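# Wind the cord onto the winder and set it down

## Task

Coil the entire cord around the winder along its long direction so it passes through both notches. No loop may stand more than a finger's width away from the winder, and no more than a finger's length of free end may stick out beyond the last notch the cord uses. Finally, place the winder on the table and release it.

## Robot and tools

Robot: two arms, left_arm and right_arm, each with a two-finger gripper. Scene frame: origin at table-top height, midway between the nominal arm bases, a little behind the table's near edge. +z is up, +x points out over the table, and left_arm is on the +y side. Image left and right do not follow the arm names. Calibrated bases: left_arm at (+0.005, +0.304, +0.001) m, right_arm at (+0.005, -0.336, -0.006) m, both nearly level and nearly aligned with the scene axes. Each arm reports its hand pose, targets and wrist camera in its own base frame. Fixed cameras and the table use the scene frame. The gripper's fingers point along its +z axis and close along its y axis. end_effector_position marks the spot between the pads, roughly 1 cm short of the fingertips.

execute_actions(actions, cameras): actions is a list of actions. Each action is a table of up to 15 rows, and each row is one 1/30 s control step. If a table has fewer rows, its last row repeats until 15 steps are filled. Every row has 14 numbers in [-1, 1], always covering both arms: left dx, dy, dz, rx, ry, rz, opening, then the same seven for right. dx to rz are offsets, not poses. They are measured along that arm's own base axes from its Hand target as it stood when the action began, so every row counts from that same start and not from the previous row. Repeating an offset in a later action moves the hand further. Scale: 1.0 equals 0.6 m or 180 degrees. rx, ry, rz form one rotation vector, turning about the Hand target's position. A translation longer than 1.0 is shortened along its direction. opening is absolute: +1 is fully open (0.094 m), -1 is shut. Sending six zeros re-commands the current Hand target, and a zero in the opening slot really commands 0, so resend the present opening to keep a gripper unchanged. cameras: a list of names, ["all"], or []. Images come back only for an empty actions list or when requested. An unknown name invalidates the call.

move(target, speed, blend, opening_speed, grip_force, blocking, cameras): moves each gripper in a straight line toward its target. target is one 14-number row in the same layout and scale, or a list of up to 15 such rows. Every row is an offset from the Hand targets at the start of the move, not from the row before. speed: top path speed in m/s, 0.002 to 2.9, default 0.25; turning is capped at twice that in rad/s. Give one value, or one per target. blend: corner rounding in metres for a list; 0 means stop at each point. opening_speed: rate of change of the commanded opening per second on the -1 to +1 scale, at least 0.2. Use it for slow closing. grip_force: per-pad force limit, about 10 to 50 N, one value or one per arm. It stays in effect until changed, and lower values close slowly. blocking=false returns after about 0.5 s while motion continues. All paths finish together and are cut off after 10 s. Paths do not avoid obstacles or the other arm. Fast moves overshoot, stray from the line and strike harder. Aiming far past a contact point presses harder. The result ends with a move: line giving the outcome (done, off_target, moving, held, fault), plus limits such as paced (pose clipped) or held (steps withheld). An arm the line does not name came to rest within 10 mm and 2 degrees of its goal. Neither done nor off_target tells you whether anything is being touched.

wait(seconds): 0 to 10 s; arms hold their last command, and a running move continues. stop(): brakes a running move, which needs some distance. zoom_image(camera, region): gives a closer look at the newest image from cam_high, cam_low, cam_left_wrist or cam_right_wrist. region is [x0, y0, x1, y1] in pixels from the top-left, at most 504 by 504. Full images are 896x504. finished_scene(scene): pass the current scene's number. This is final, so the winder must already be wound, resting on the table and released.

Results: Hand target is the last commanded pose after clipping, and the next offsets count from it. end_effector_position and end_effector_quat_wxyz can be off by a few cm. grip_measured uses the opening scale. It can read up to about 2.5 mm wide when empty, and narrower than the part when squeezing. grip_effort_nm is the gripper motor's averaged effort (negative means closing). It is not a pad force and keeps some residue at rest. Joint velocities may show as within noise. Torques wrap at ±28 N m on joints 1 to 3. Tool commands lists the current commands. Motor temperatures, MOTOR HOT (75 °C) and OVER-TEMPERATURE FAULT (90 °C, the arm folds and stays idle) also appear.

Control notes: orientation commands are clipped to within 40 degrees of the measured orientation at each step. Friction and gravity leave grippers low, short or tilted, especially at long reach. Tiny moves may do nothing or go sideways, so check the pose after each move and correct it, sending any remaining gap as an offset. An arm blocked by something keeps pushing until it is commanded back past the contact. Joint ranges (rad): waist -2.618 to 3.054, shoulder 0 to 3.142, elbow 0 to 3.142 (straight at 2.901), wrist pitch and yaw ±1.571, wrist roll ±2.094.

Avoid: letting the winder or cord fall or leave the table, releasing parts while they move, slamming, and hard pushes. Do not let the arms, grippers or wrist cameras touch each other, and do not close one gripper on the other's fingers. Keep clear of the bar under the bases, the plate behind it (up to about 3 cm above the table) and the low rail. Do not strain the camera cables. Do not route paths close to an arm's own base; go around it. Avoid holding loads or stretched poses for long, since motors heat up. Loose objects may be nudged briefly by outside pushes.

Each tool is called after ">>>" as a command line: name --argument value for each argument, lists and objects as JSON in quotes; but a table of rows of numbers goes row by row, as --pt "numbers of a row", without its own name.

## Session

>>> execute_actions --actions '[]'

>>> zoom_image --camera "cam_high" --region '[330, 140, 520, 330]'

Scene clock: 0.00 s.
left_arm: end_effector_position=(+0.4070, +0.0117, +0.0762) grip_measured=+1.000 grip_effort_nm=n/a end_effector_quat_wxyz=(+0.556, -0.001, +0.830, +0.043) | right_arm: end_effector_position=(+0.3859, -0.0246, +0.0704) grip_measured=+1.000 grip_effort_nm=n/a end_effector_quat_wxyz=(+0.534, +0.049, +0.837, -0.111)
Joint positions: left_arm=[-0.003 1.623 0.421 0.813 -0.075 0.045 0.094] | right_arm=[0.072 1.568 0.377 0.753 0.306 -0.005 0.094]
Joint velocities: within noise
Joint torques (N m): no reading
Motor temperatures (°C): left_arm=[28 36 34 35 28 29 27] | right_arm=[28 41 37 27 25 28 28]
Heat: left arm: 36 °C; right arm: 41 °C.
Hand target: left_arm +0.4099, +0.0129, +0.0834; +0.564, -0.001, +0.824, +0.047 | right_arm +0.3880, -0.0255, +0.0752; +0.540, +0.054, +0.832, -0.111
Tool commands: left_gripper/opening=+1.0 right_gripper/opening=+1.0

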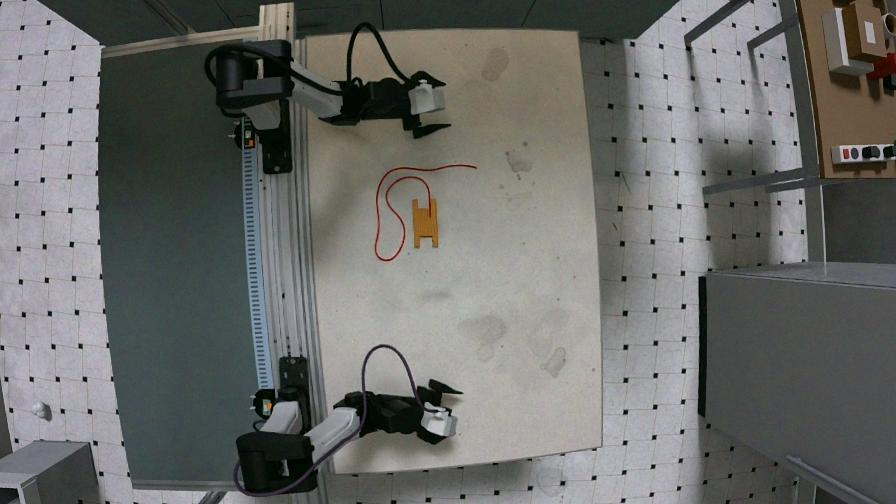

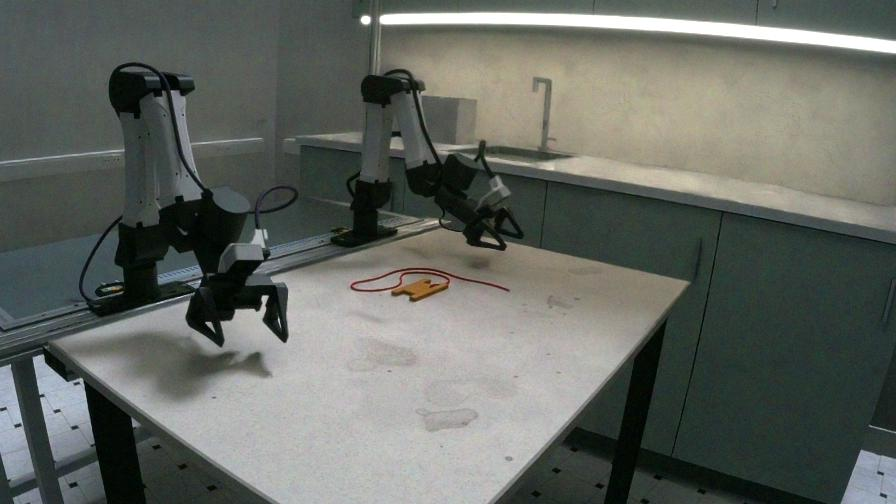

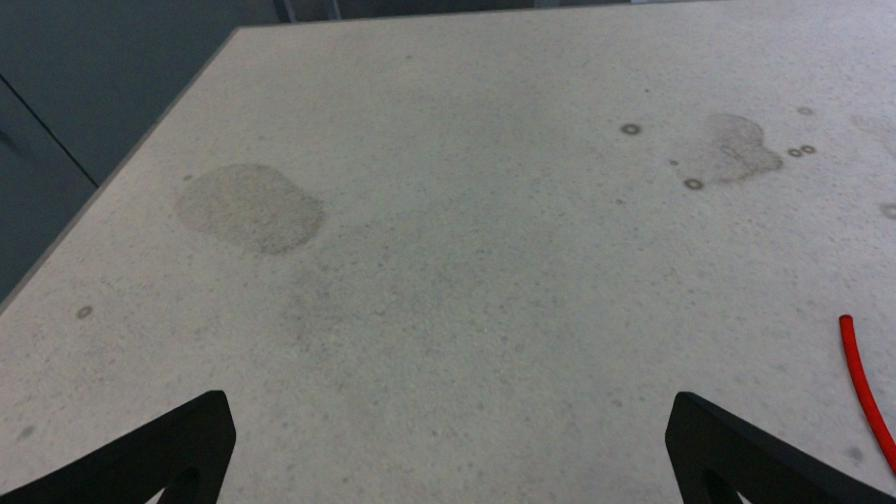

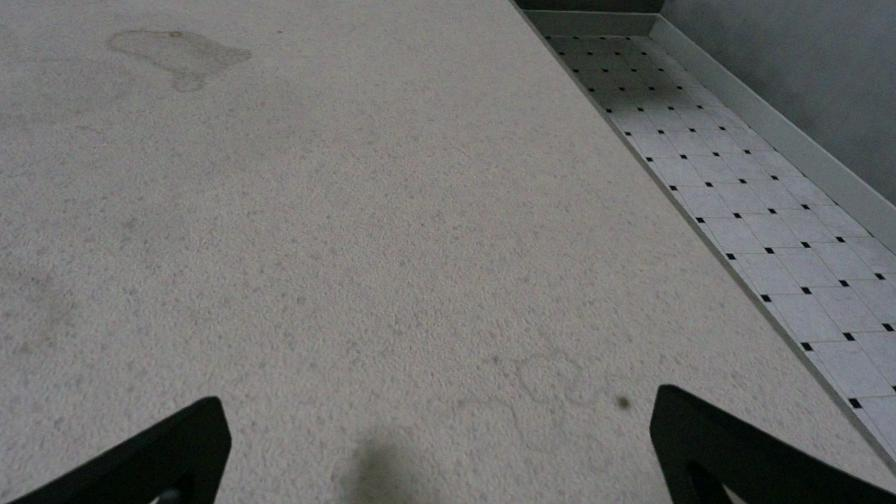

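Scaled by 2.653 from the camera's 896x504 image, which has a finer 1280x720 frame.

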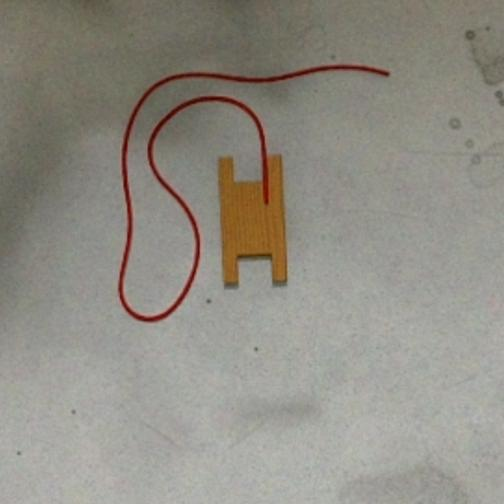

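>>> move --target '[0,0,0,0,0,0,1,-0.092,0.66,0.09,-0.2264,0.3475,0.4692,0.55]' --cameras '["cam_high","cam_right_wrist"]' --speed 0.4

Scene clock: 9.53 s.
left_arm: end_effector_position=(+0.4070, +0.0117, +0.0762) grip_measured=+1.000 grip_effort_nm=-0.01 end_effector_quat_wxyz=(+0.556, -0.001, +0.830, +0.043) | right_arm: end_effector_position=(+0.3338, +0.3680, +0.1288) grip_measured=+0.552 grip_effort_nm=-0.04 end_effector_quat_wxyz=(-0.076, +0.696, -0.714, +0.003)
Joint positions: left_arm=[-0.003 1.623 0.421 0.813 -0.075 0.045 0.094] | right_arm=[0.84 2.461 2.604 -1.562 0.016 -0.708 0.073]
Joint torques (N m): left_arm=[0.39 -7.12 5.23 2.72 -0.09 -0.03] | right_arm=[-0.02 -14.04 7.19 0.37 -0.11 -0.11]
Motor temperatures (°C): left_arm=[28 38 35 42 28 29 27] | right_arm=[28 42 38 28 25 28 28]
Heat: left arm: 42 °C; right arm: 42 °C.
Hand target: left_arm +0.4099, +0.0129, +0.0834; +0.564, -0.001, +0.824, +0.047 | right_arm +0.3327, +0.3706, +0.1292; +0.000, +0.703, -0.711, +0.000
Off the commanded pose: left_arm 0.008 m, 1 deg | right_arm 0.003 m, 9 deg.
joint sent to its limit (right arm) — joint 4 (wrist pitch), lower limit. The joint targets are off in orientation, not in position.
move: off_target (right_arm)
Images, in order (width x height): cam_high 896x504, cam_right_wrist 896x504.

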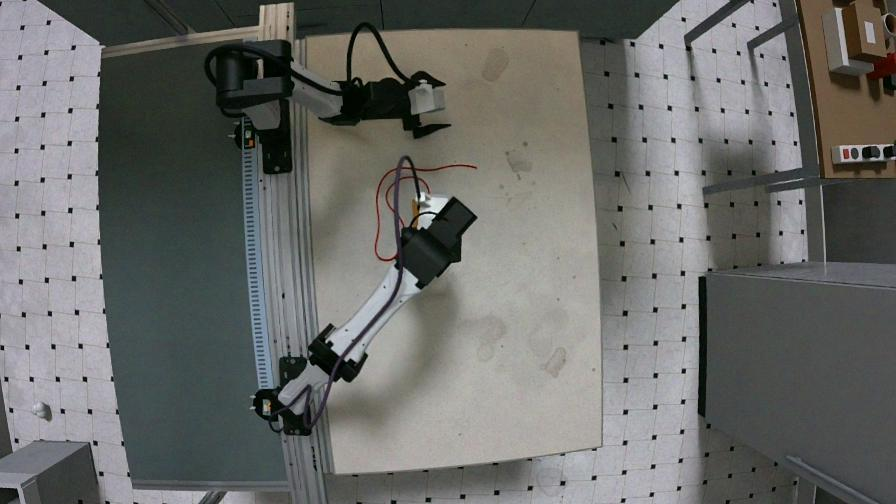

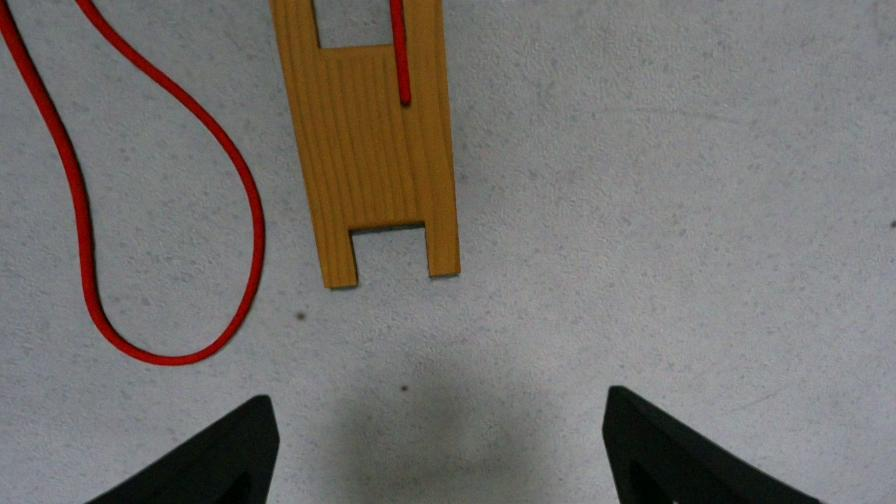

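>>> move --target '[0,0,0,0,0,0,1,-0.018,0.048,-0.117,0,0,0,0.55]' --cameras '["cam_right_wrist"]'

Scene clock: 14.13 s.
left_arm: end_effector_position=(+0.4070, +0.0117, +0.0762) grip_measured=+1.000 grip_effort_nm=-0.01 end_effector_quat_wxyz=(+0.556, -0.001, +0.830, +0.043) | right_arm: end_effector_position=(+0.3214, +0.3959, +0.0522) grip_measured=+0.552 grip_effort_nm=-0.04 end_effector_quat_wxyz=(-0.022, +0.711, -0.703, +0.006)
Joint positions: left_arm=[-0.003 1.623 0.421 0.813 -0.075 0.045 0.094] | right_arm=[0.894 2.684 2.724 -1.568 0.016 -0.688 0.073]
Joint torques (N m): left_arm=[0.39 -7.13 5.24 2.72 -0.09 -0.02] | right_arm=[-0.21 -16.65 7.1 0.23 -0.09 0.14]
Heat: left arm: 44 °C; right arm: 44 °C.
Hand target: left_arm +0.4099, +0.0129, +0.0834; +0.564, -0.001, +0.824, +0.047 | right_arm +0.3218, +0.3994, +0.0590; +0.000, +0.703, -0.711, +0.000
Off the commanded pose: left_arm 0.008 m, 1 deg | right_arm 0.008 m, 3 deg.
joint sent to its limit (right arm) — joint 4 (wrist pitch), lower limit. The joint targets are off in orientation, not in position.
move: off_target (right_arm)
Images, in order (width x height): cam_right_wrist 896x504.

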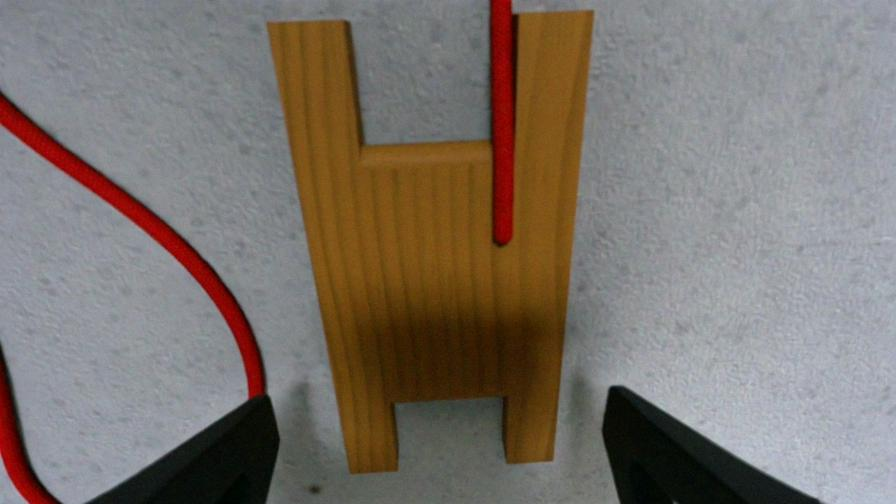

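>>> move --pt "0 0 0 0 0 0 1 0.007 0.0 -0.045 0 0 0 0.55" --pt "0 0 0 0 0 0 1 0.007 0.0 -0.045 0 0 0 0.1" --opening_speed 0.5 --cameras '["cam_right_wrist"]' --speed 0.15

Scene clock: 18.37 s.
left_arm: end_effector_position=(+0.4070, +0.0117, +0.0762) grip_measured=+1.000 grip_effort_nm=-0.01 end_effector_quat_wxyz=(+0.556, -0.001, +0.830, +0.043) | right_arm: end_effector_position=(+0.3237, +0.3987, +0.0335) grip_measured=+0.189 grip_effort_nm=-0.99 end_effector_quat_wxyz=(-0.014, +0.710, -0.704, +0.007)
Joint positions: left_arm=[-0.003 1.623 0.421 0.813 -0.075 0.045 0.094] | right_arm=[0.894 2.745 2.77 -1.569 0.016 -0.687 0.056]
Joint torques (N m): left_arm=[0.38 -7.1 5.24 2.72 -0.1 -0.03] | right_arm=[-0.75 -15.31 7.06 0.21 -0.1 0.08]
Heat: left arm: 46 °C; right arm: 46 °C.
Hand target: left_arm +0.4099, +0.0129, +0.0834; +0.564, -0.001, +0.824, +0.047 | right_arm +0.3260, +0.3994, +0.0320; +0.000, +0.703, -0.711, +0.000
Off the commanded pose: left_arm 0.008 m, 1 deg | right_arm 0.003 m, 2 deg.
joint sent to its limit (right arm) — joint 4 (wrist pitch), lower limit. The joint targets still meet the commanded pose.
move: done
Images, in order (width x height): cam_right_wrist 896x504.

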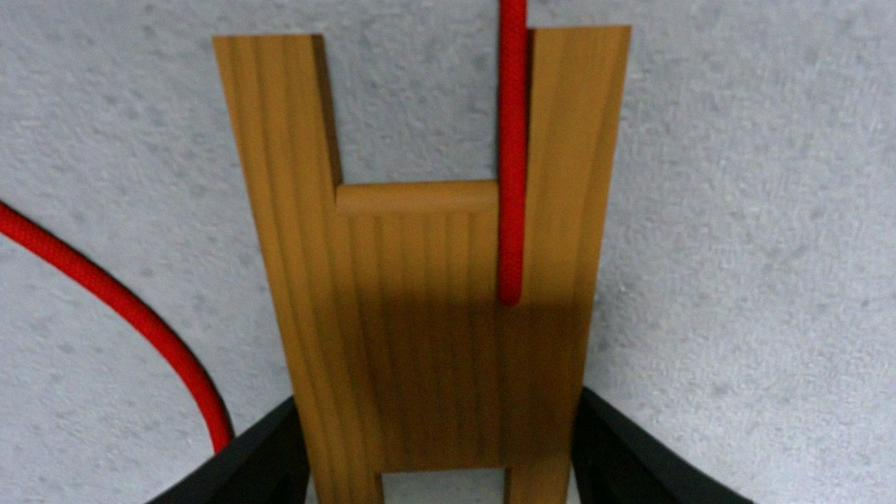

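>>> move --pt "-0.083 0.029 0.278 -0.5146 -0.1105 0.0761 0.3 0 0 0.12 0 0 0 0" --pt "-0.083 0.029 0.278 -0.5146 -0.1105 0.0761 0.3 -0.119 -0.079 0.264 0 0 -0.478 0" --pt "-0.171 -0.338 0.167 -0.4273 0.2262 -0.3284 -0.1 -0.119 -0.079 0.264 0 0 -0.478 0" --cameras '["all"]' --speed 0.35

Scene clock: 34.07 s.
left_arm: end_effector_position=(+0.3046, -0.1883, +0.1749) grip_measured=-0.097 grip_effort_nm=-0.15 end_effector_quat_wxyz=(+0.086, +0.016, +0.709, -0.700) | right_arm: end_effector_position=(+0.2617, +0.3552, +0.1793) grip_measured=+0.189 grip_effort_nm=-0.99 end_effector_quat_wxyz=(+0.049, -0.037, +0.997, +0.054)
Joint positions: left_arm=[-0.053 1.705 0.572 1.095 1.418 -1.389 0.042] | right_arm=[0.94 2.181 2.326 -1.569 0.01 0.864 0.056]
Joint torques (N m): left_arm=[0.09 -6.15 6.74 2.56 0.12 0.22] | right_arm=[0.47 -16.77 3.77 0.42 -0.03 0.14]
Motor temperatures (°C): left_arm=[28 40 37 48 28 29 26] | right_arm=[28 55 40 27 25 28 29]
Heat: left arm: 48 °C; right arm: 55 °C.
Hand target: left_arm +0.3074, -0.1899, +0.1836; +0.110, +0.054, +0.702, -0.702 | right_arm +0.2547, +0.3520, +0.1903; +0.000, -0.029, +1.000, +0.000
Off the commanded pose: left_arm 0.009 m, 5 deg | right_arm 0.014 m, 8 deg.
joint sent to its limit (right arm) — joint 4 (wrist pitch), lower limit. The joint targets are off in orientation, not in position.
move: off_target (left_arm, right_arm); target 3's new opening was sent with left_arm's hand 0.009 m and 5 deg from that target

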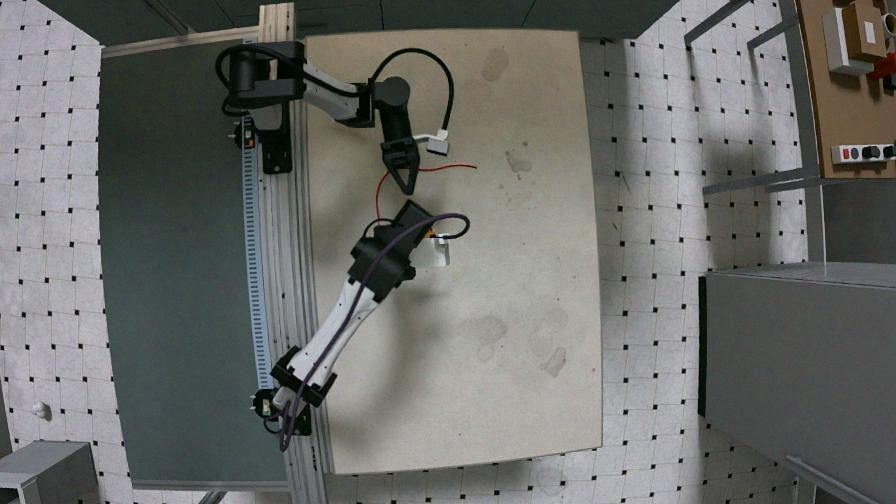

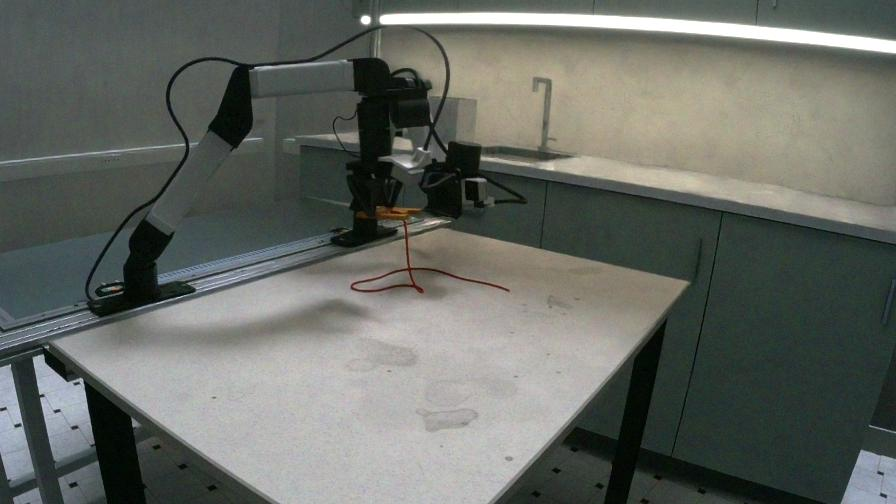

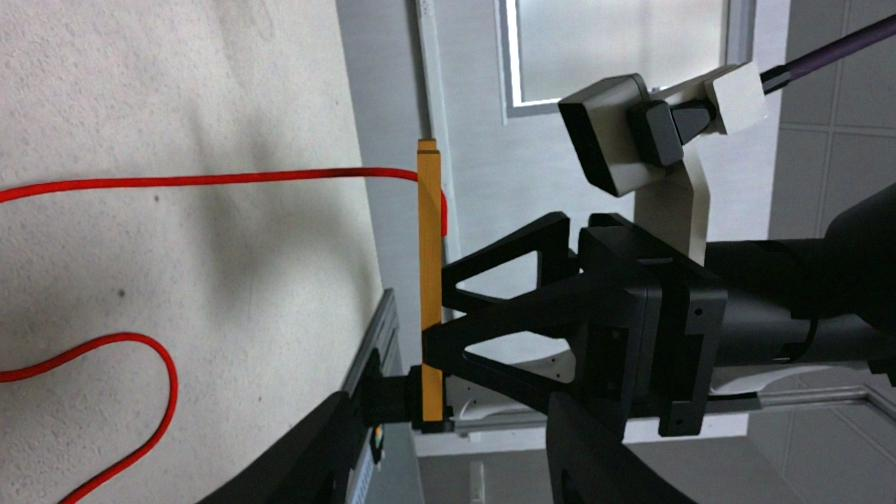

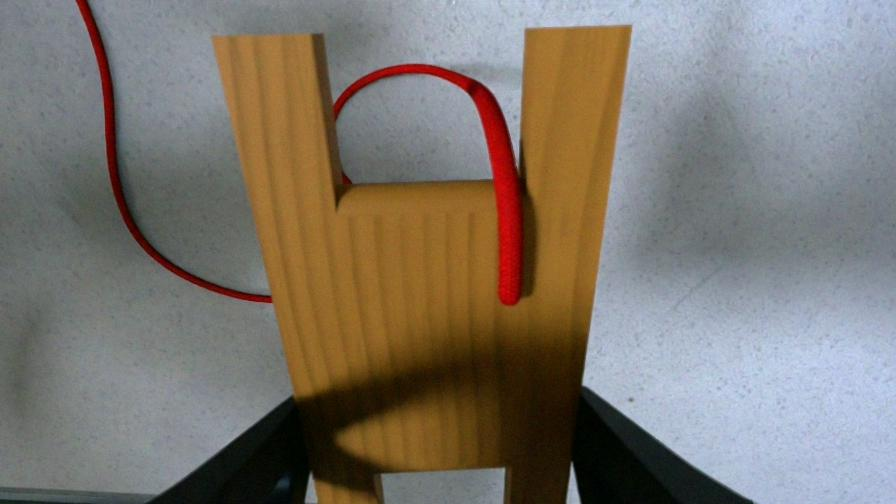

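>>> move --pt "0.012 -0.06 -0.012 0 0 0 -0.1 0 0 0 0 0 0 0" --pt "0.012 -0.16 -0.012 0 0 0 -0.1 0 0 0 0 0 0 0" --cameras '["cam_left_wrist","cam_right_wrist"]' --speed 0.12

Scene clock: 37.67 s.
left_arm: end_effector_position=(+0.3076, -0.2817, +0.1663) grip_measured=-0.098 grip_effort_nm=-0.14 end_effector_quat_wxyz=(+0.080, +0.030, +0.713, -0.696) | right_arm: end_effector_position=(+0.2604, +0.3534, +0.1790) grip_measured=+0.188 grip_effort_nm=-0.99 end_effector_quat_wxyz=(+0.046, -0.036, +0.997, +0.051)
Joint positions: left_arm=[-0.351 1.812 0.674 1.095 1.146 -1.375 0.042] | right_arm=[0.94 2.181 2.326 -1.579 0.01 0.866 0.056]
Joint torques (N m): left_arm=[-0.16 -7.08 6.89 2.8 -0.22 0.17] | right_arm=[0.46 -16.76 3.73 0.49 -0.03 0.14]
Motor temperatures (°C): left_arm=[28 40 38 48 28 29 26] | right_arm=[28 56 40 27 25 28 29]
Heat: left arm: 48 °C; right arm: 56 °C.
Hand target: left_arm +0.3145, -0.2859, +0.1764; +0.110, +0.054, +0.702, -0.702 | right_arm +0.2547, +0.3520, +0.1903; +0.000, -0.029, +1.000, +0.000
Off the commanded pose: left_arm 0.013 m, 5 deg | right_arm 0.013 m, 8 deg.
joint sent to its limit (right arm) — joint 4 (wrist pitch), lower limit. The joint targets are off in orientation, not in position.
move: off_target (left_arm, right_arm)
Images, in order (width x height): cam_left_wrist 896x504, cam_right_wrist 896x504.

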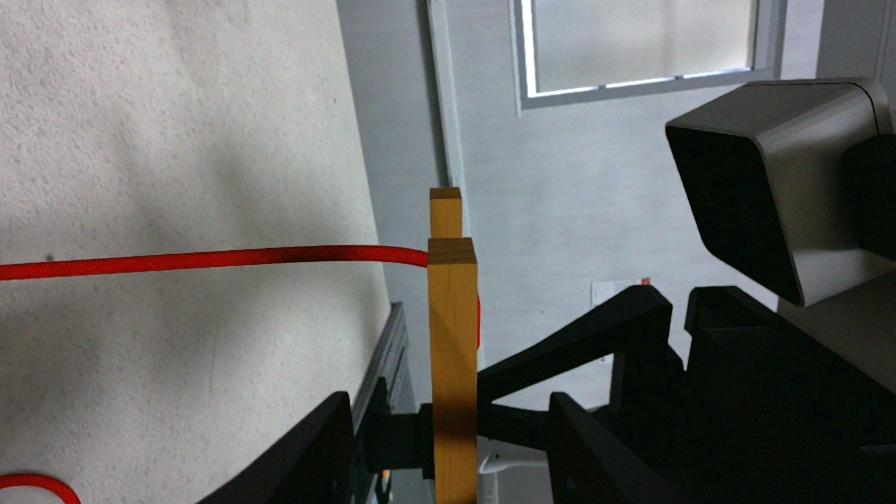

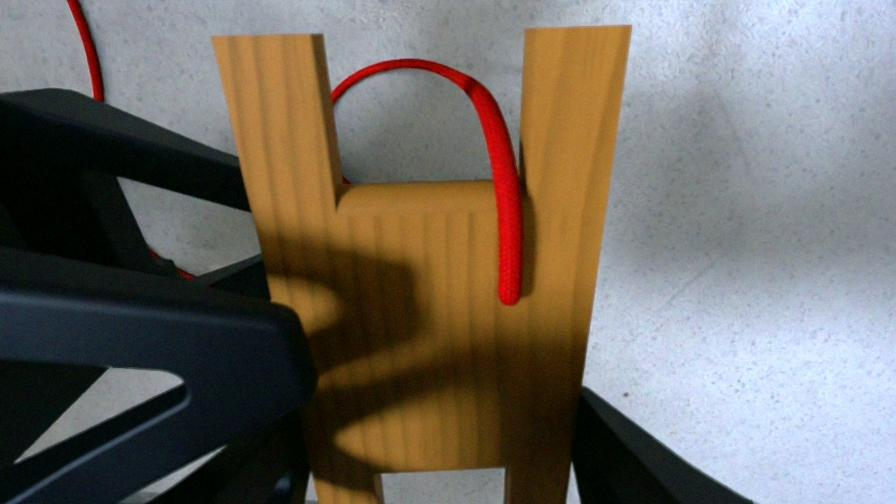

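>>> move --pt "0.003 -0.006 0 0 0 0 -0.1 0 0 0 0 0 0 0" --pt "0.003 -0.006 0 0 0 0 -0.95 0 0 0 0 0 0 0" --pt "0.003 -0.006 0 0 0 0 -0.95 0 0 0 0 0 0 0.4" --pt "0.003 -0.006 0 0 0 0 -0.95 -0.01 -0.01 0.08 0 0 0 0.4" --pt "0.003 -0.006 0 0 0 0 -0.95 -0.02 -0.25 0.1 0 0 0 0.4" --cameras '["cam_left_wrist","cam_low"]' --opening_speed 0.7 --speed 0.2

Scene clock: 47.40 s.
left_arm: end_effector_position=(+0.3110, -0.2854, +0.1677) grip_measured=-0.835 grip_effort_nm=-1.04 end_effector_quat_wxyz=(+0.085, +0.031, +0.712, -0.697) | right_arm: end_effector_position=(+0.2441, +0.2058, +0.2493) grip_measured=+0.398 grip_effort_nm=0.12 end_effector_quat_wxyz=(+0.084, -0.021, +0.994, +0.072)
Joint positions: left_arm=[-0.36 1.821 0.69 1.095 1.133 -1.374 0.008] | right_arm=[0.697 1.647 1.878 -1.58 -0.007 0.656 0.066]
Joint torques (N m): left_arm=[-0.18 -7.09 6.69 2.77 -0.17 0.17] | right_arm=[-0.29 -9.61 3.67 0.67 0.08 -0.11]
Motor temperatures (°C): left_arm=[28 40 38 48 28 29 27] | right_arm=[28 58 40 27 25 28 29]
Heat: left arm: 48 °C; right arm: 58 °C.
Hand target: left_arm +0.3163, -0.2894, +0.1763; +0.110, +0.054, +0.702, -0.702 | right_arm +0.2427, +0.2020, +0.2504; +0.000, -0.029, +1.000, +0.000
Off the commanded pose: left_arm 0.011 m, 4 deg | right_arm 0.004 m, 13 deg.
joint sent to its limit (right arm) — joint 4 (wrist pitch), lower limit. The joint targets are off in orientation, not in position.
move: off_target (left_arm, right_arm); target 2's new opening was sent with left_arm's hand 0.012 m and 4 deg from that target; target 3's new opening was sent with right_arm's hand 0.013 m and 8 deg from that target
Images, in order (width x height): cam_low 896x504, cam_left_wrist 896x504.

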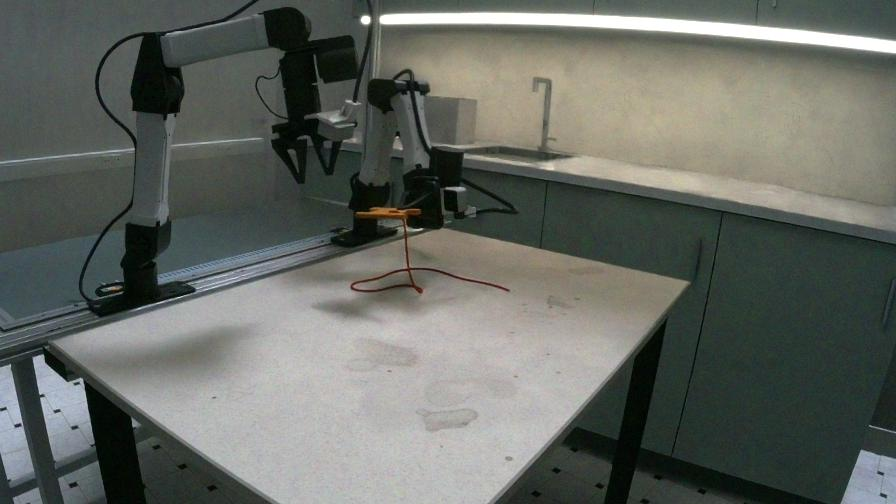

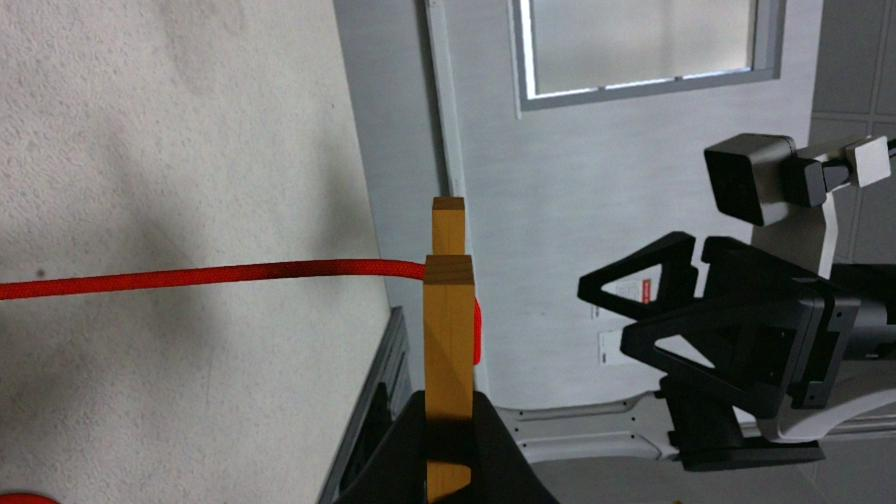

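>>> move --pt "-0.012 -0.0153 0.257 0 0 0 -0.95 0.1205 0.063 -0.25 0.394 -0.371 0.371 0.4" --pt "-0.012 -0.0153 0.257 0 0 0 -0.95 0.1205 0.26 -0.287 0.394 -0.371 0.371 0.4" --pt "-0.012 -0.0153 0.257 0 0 0 -0.95 0.1205 0.26 -0.287 0.394 -0.371 0.371 -1" --cameras '["cam_right_wrist","cam_low","cam_left_wrist"]' --speed 0.35

Scene clock: 56.37 s.
left_arm: end_effector_position=(+0.3100, -0.2984, +0.3076) grip_measured=-0.835 grip_effort_nm=-1.04 end_effector_quat_wxyz=(+0.086, +0.043, +0.708, -0.699) | right_arm: end_effector_position=(+0.3076, +0.3571, +0.0725) grip_measured=-0.968 grip_effort_nm=-0.99 end_effector_quat_wxyz=(+0.480, -0.500, +0.512, +0.507)
Joint positions: left_arm=[-0.395 1.522 1.012 0.495 1.114 -1.374 0.008] | right_arm=[0.533 2.277 0.852 1.374 -1.052 -0.005 0.002]
Joint torques (N m): left_arm=[-0.17 -10.25 9.33 1.9 -0.23 0.1] | right_arm=[-0.47 -10.09 4.78 2 0.14 0.11]
Motor temperatures (°C): left_arm=[28 42 41 47 28 29 28] | right_arm=[28 56 40 28 25 28 29]
Heat: left arm: 47 °C; right arm: 56 °C.
Hand target: left_arm +0.3091, -0.2987, +0.3304; +0.110, +0.054, +0.702, -0.702 | right_arm +0.3150, +0.3579, +0.0782; +0.500, -0.500, +0.500, +0.501
Off the commanded pose: left_arm 0.023 m, 3 deg | right_arm 0.009 m, 3 deg.
move: off_target (left_arm, right_arm); target 3's new opening was sent with right_arm's hand 0.009 m and 3 deg from that target
Images, in order (width x height): cam_low 896x504, cam_left_wrist 896x504, cam_right_wrist 896x504.

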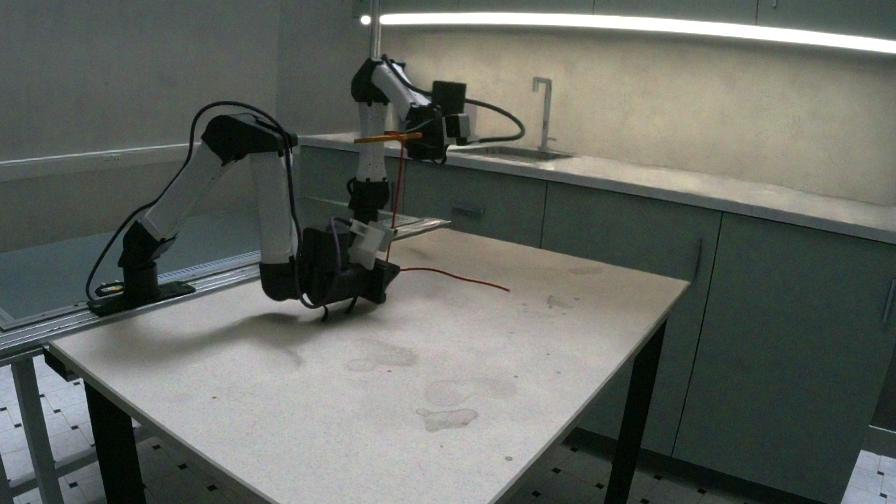

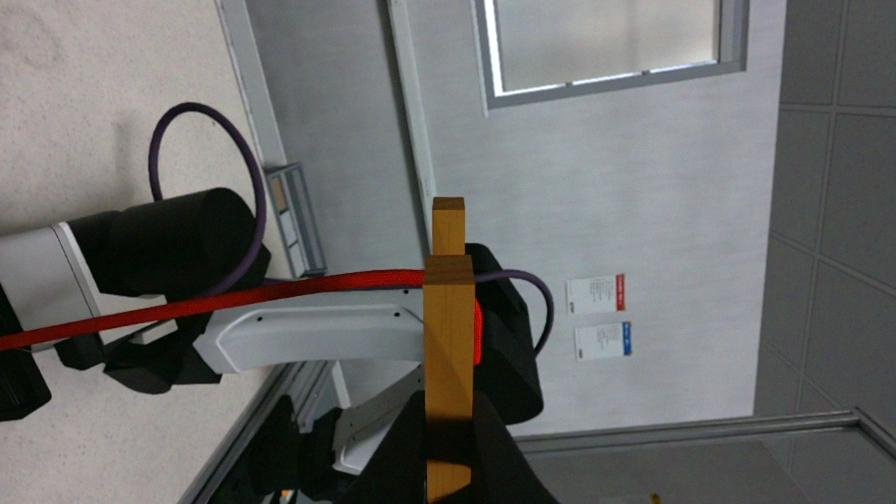

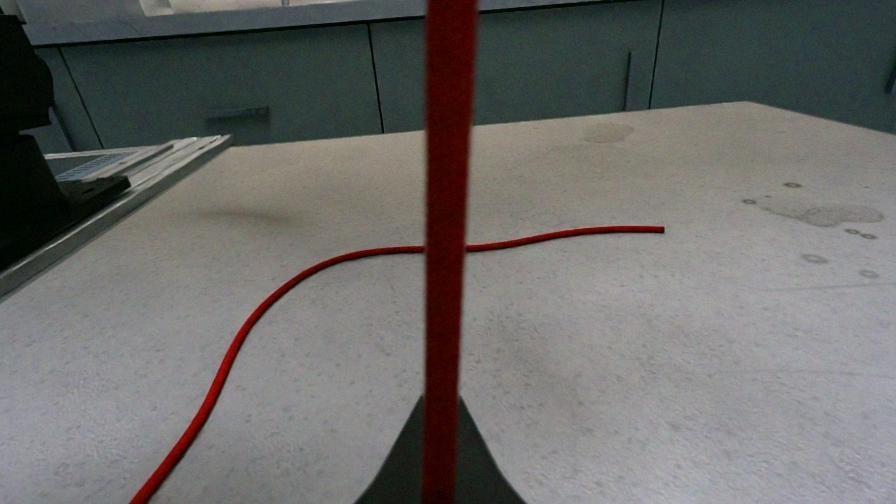

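>>> move --pt "0 0 0 0 0 0 -0.95 -0.1585 -0.013 0.07 0 0 0 -1" --pt "0 0 0 0 0 0 -0.95 -0.2745 -0.013 0.203 0 0 0 -1" --pt "0 0 0 0 0 0 -0.95 -0.2745 -0.013 0.42 0 0 0 -1" --pt "0 0 0 0 0 0 -0.95 -0.1915 -0.013 0.62 0 0 0 -1" --pt "0 0 0 0 0 0 -0.95 -0.2085 -0.138 0.57 0 0 0 -1" --pt "0 0 0 0 0 0 -0.95 -0.0585 -0.138 0.587 0 0 0 -1" --pt "0 0 0 0 0 0 -0.95 0.0915 -0.138 0.537 0 0 0 -1" --pt "0 0 0 0 0 0 -0.95 0.1415 -0.01 0.47 0 0 0 -1" --pt "0 0 0 0 0 0 -0.95 0.1255 -0.01 0.37 0 0 0 -1" --pt "0 0 0 0 0 0 -0.95 0.0755 -0.013 0.22 0 0 0 -1" --cameras '["cam_high","cam_low"]' --speed 0.25 --blend '[0.03,0.03,0.03,0.02,0.02,0.02,0.02,0.02,0.02,0]'

>>> zoom_image --camera "cam_high" --region '[330, 190, 480, 340]'

>>> move --pt "0 0 0 0 0 0 -0.95 0 0 0 0 0 0 0.6" --pt "0 0 0 0 0 0 -0.95 -0.034 -0.2 -0.017 0 0 0 0.6" --pt "0 0 0 0 0 0 -0.95 -0.067 -0.18 -0.2 0 0 0 0.6" --pt "0 0 0 0 0 0 -0.95 -0.067 0.015 -0.22 0 0 0 0.6" --pt "0 0 0 0 0 0 -0.95 -0.067 0.015 -0.22 0 0 0 -1" --cameras '["cam_low","cam_right_wrist"]' --speed 0.25 --blend '[0,0.02,0.02,0,0]'

Scene clock: 65.33 s.
left_arm: end_effector_position=(+0.3170, -0.2972, +0.3019) grip_measured=-0.835 grip_effort_nm=-1.04 end_effector_quat_wxyz=(+0.074, +0.000, +0.724, -0.686) | right_arm: end_effector_position=(+0.3560, +0.3483, +0.2393) grip_measured=-0.968 grip_effort_nm=-0.99 end_effector_quat_wxyz=(+0.524, -0.516, +0.465, +0.493)
Joint positions: left_arm=[-0.395 1.512 1.034 0.377 1.067 -1.375 0.008] | right_arm=[0.451 1.928 1.129 0.883 -1.141 -0.005 0.001]
Joint torques (N m): left_arm=[-0.17 -9.62 7.97 3.15 0.22 0.22] | right_arm=[0.2 -8.18 3.15 1.26 0.28 0.12]
Motor temperatures (°C): left_arm=[28 44 44 47 28 29 28] | right_arm=[28 55 40 29 25 28 29]
Heat: left arm: 47 °C; right arm: 55 °C.
Hand target: left_arm +0.3091, -0.2986, +0.3306; +0.110, +0.054, +0.702, -0.702 | right_arm +0.3602, +0.3501, +0.2101; +0.500, -0.500, +0.500, +0.501
Off the commanded pose: left_arm 0.030 m, 8 deg | right_arm 0.029 m, 5 deg.
move: off_target (left_arm, right_arm)
Images, in order (width x height): cam_high 896x504, cam_low 896x504.

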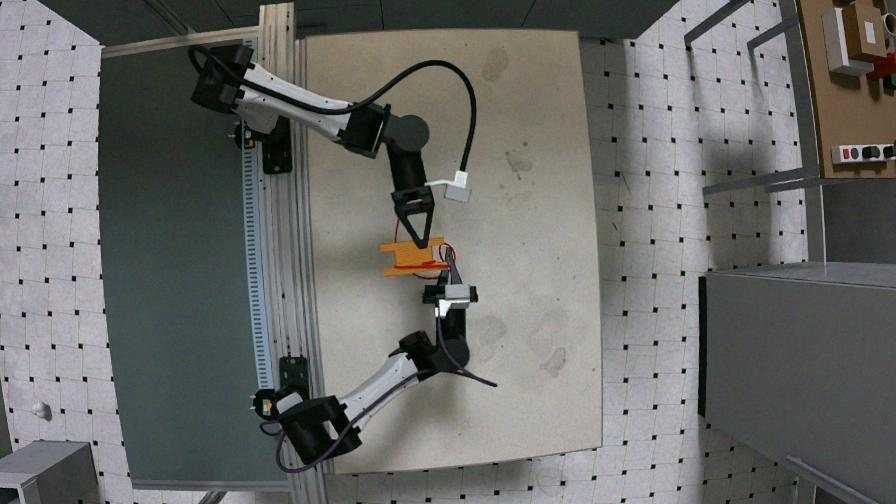

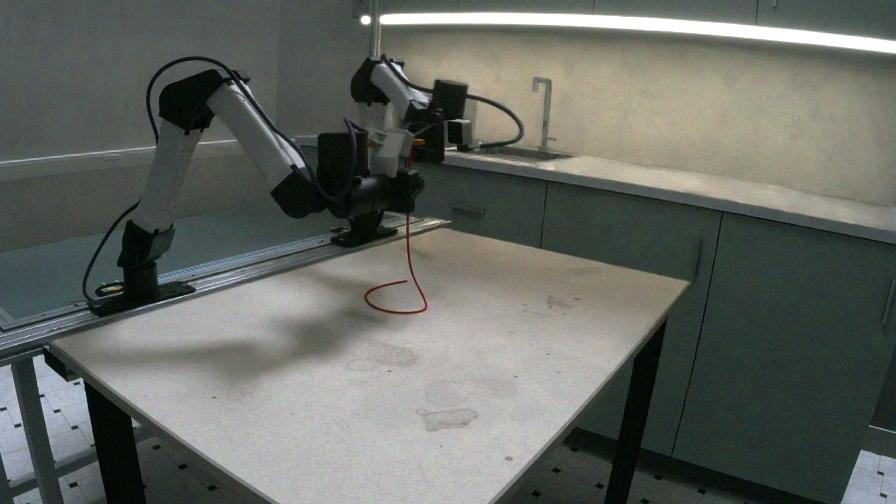

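Scaled by 3.360 from the camera's 896x504 image, which has a finer 1280x720 frame.

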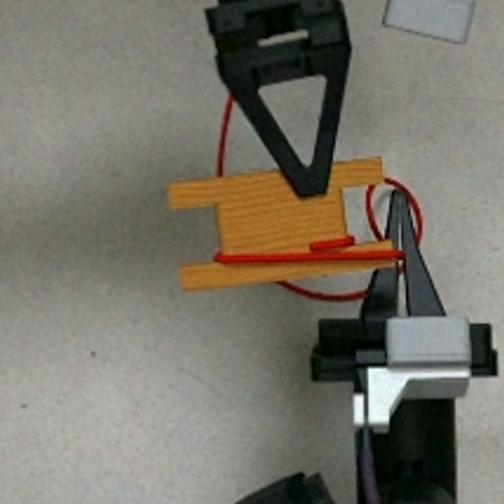

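Scene clock: 69.63 s.
left_arm: end_effector_position=(+0.3156, -0.2972, +0.3046) grip_measured=-0.835 grip_effort_nm=-1.04 end_effector_quat_wxyz=(+0.077, +0.007, +0.722, -0.688) | right_arm: end_effector_position=(+0.3141, +0.3568, +0.0717) grip_measured=-0.986 grip_effort_nm=-0.71 end_effector_quat_wxyz=(+0.480, -0.499, +0.514, +0.506)
Joint positions: left_arm=[-0.395 1.51 1.034 0.388 1.073 -1.374 0.008] | right_arm=[0.525 2.286 0.874 1.357 -1.056 -0.005 0.001]
Joint torques (N m): left_arm=[-0.16 -9.32 7.98 3.05 0.14 0.2] | right_arm=[-0.08 -10.3 4.86 2 0.14 0.11]
Motor temperatures (°C): left_arm=[28 45 44 49 28 29 28] | right_arm=[28 55 40 29 25 28 29]
Heat: left arm: 49 °C; right arm: 55 °C.
Hand target: left_arm +0.3091, -0.2986, +0.3306; +0.110, +0.054, +0.702, -0.702 | right_arm +0.3200, +0.3592, +0.0780; +0.500, -0.500, +0.500, +0.501
Off the commanded pose: left_arm 0.027 m, 7 deg | right_arm 0.009 m, 3 deg.
move: off_target (left_arm, right_arm); target 5's new opening was sent with right_arm's hand 0.009 m and 3 deg from that target
Images, in order (width x height): cam_low 896x504, cam_right_wrist 896x504.

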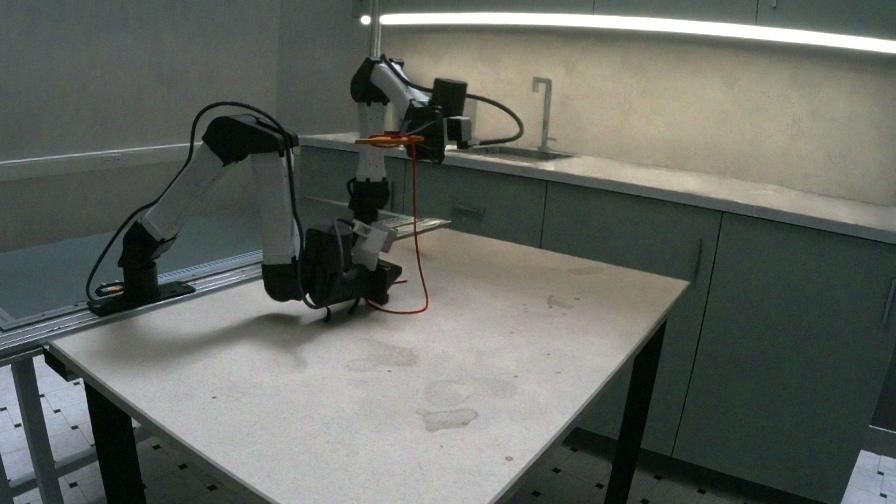

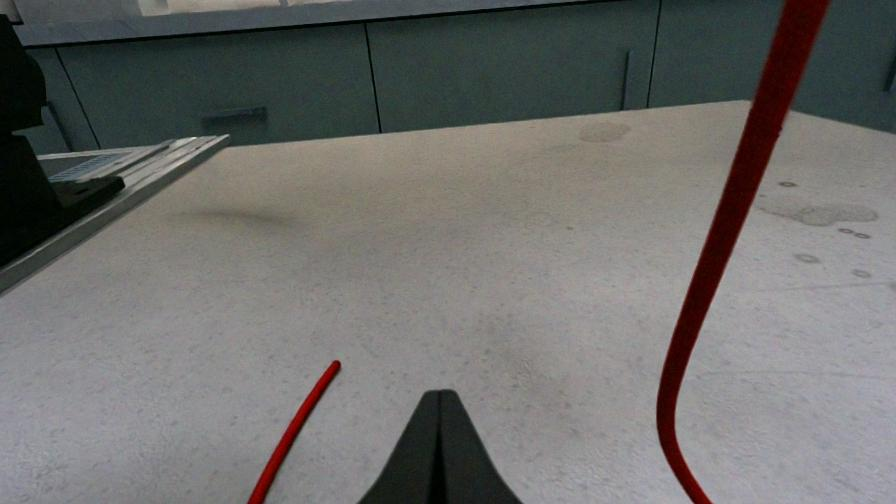

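>>> move --pt "0 0 0 0 0 0 -0.95 0 -0.2 0 0 0 0 -1" --pt "0 0 0 0 0 0 -0.95 0.065 -0.18 0.16 0 0 0 0.6" --pt "0 0 0 0 0 0 -0.95 0.065 -0.1 0.16 0 0 0 0.6" --cameras '["cam_high","cam_right_wrist"]' --speed 0.25 --blend '[0.02,0,0]'

>>> zoom_image --camera "cam_high" --region '[330, 190, 480, 340]'

Scene clock: 75.93 s.
left_arm: end_effector_position=(+0.3156, -0.2972, +0.3046) grip_measured=-0.835 grip_effort_nm=-1.04 end_effector_quat_wxyz=(+0.077, +0.007, +0.722, -0.688) | right_arm: end_effector_position=(+0.3503, +0.2978, +0.1700) grip_measured=+0.598 grip_effort_nm=0.12 end_effector_quat_wxyz=(+0.491, -0.500, +0.498, +0.511)
Joint positions: left_arm=[-0.395 1.51 1.034 0.388 1.073 -1.374 0.008] | right_arm=[0.337 2 0.935 1.078 -1.256 0.031 0.075]
Joint torques (N m): left_arm=[-0.17 -9.32 7.97 3.06 0.14 0.19] | right_arm=[-0.18 -11.07 6.64 1.1 0.17 -0.16]
Motor temperatures (°C): left_arm=[28 46 45 52 28 29 28] | right_arm=[28 55 40 30 25 28 29]
Heat: left arm: 52 °C; right arm: 55 °C.
Hand target: left_arm +0.3091, -0.2986, +0.3306; +0.110, +0.054, +0.702, -0.702 | right_arm +0.3591, +0.2991, +0.1741; +0.500, -0.500, +0.500, +0.501
Off the commanded pose: left_arm 0.027 m, 7 deg | right_arm 0.010 m, 2 deg.
move: off_target (left_arm); target 2's new opening was sent with right_arm's hand 0.015 m and 3 deg from that target
Images, in order (width x height): cam_high 896x504, cam_right_wrist 896x504.

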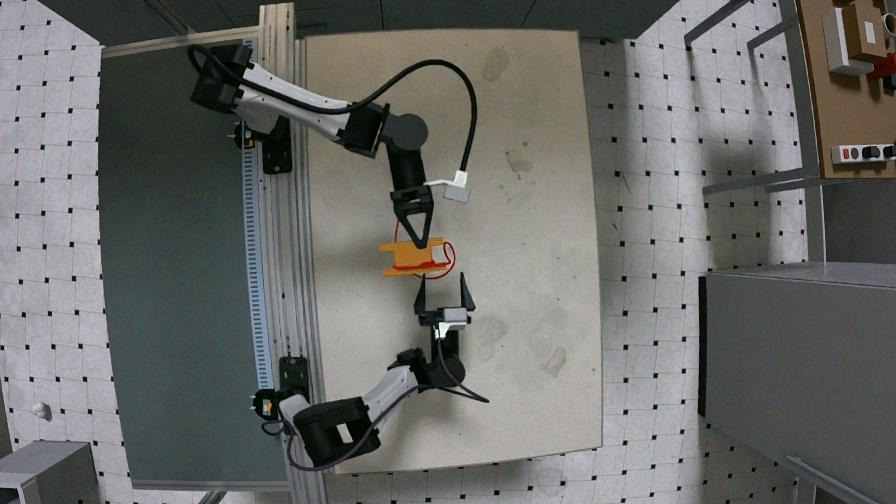

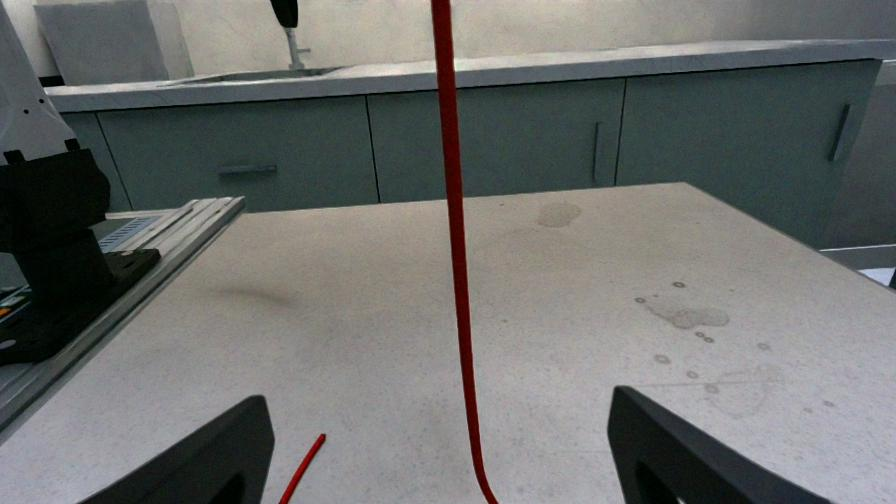

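Scaled by 3.360 from the camera's 896x504 image, which has a finer 1280x720 frame.

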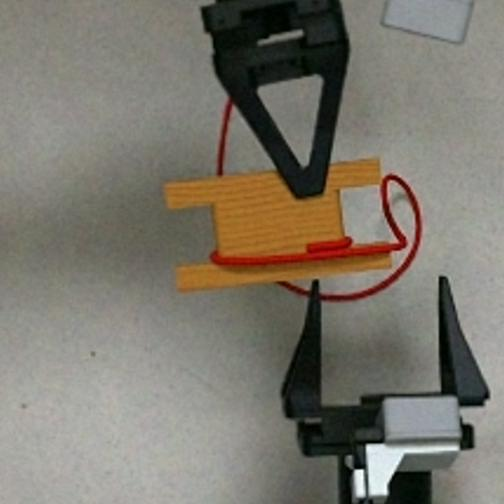

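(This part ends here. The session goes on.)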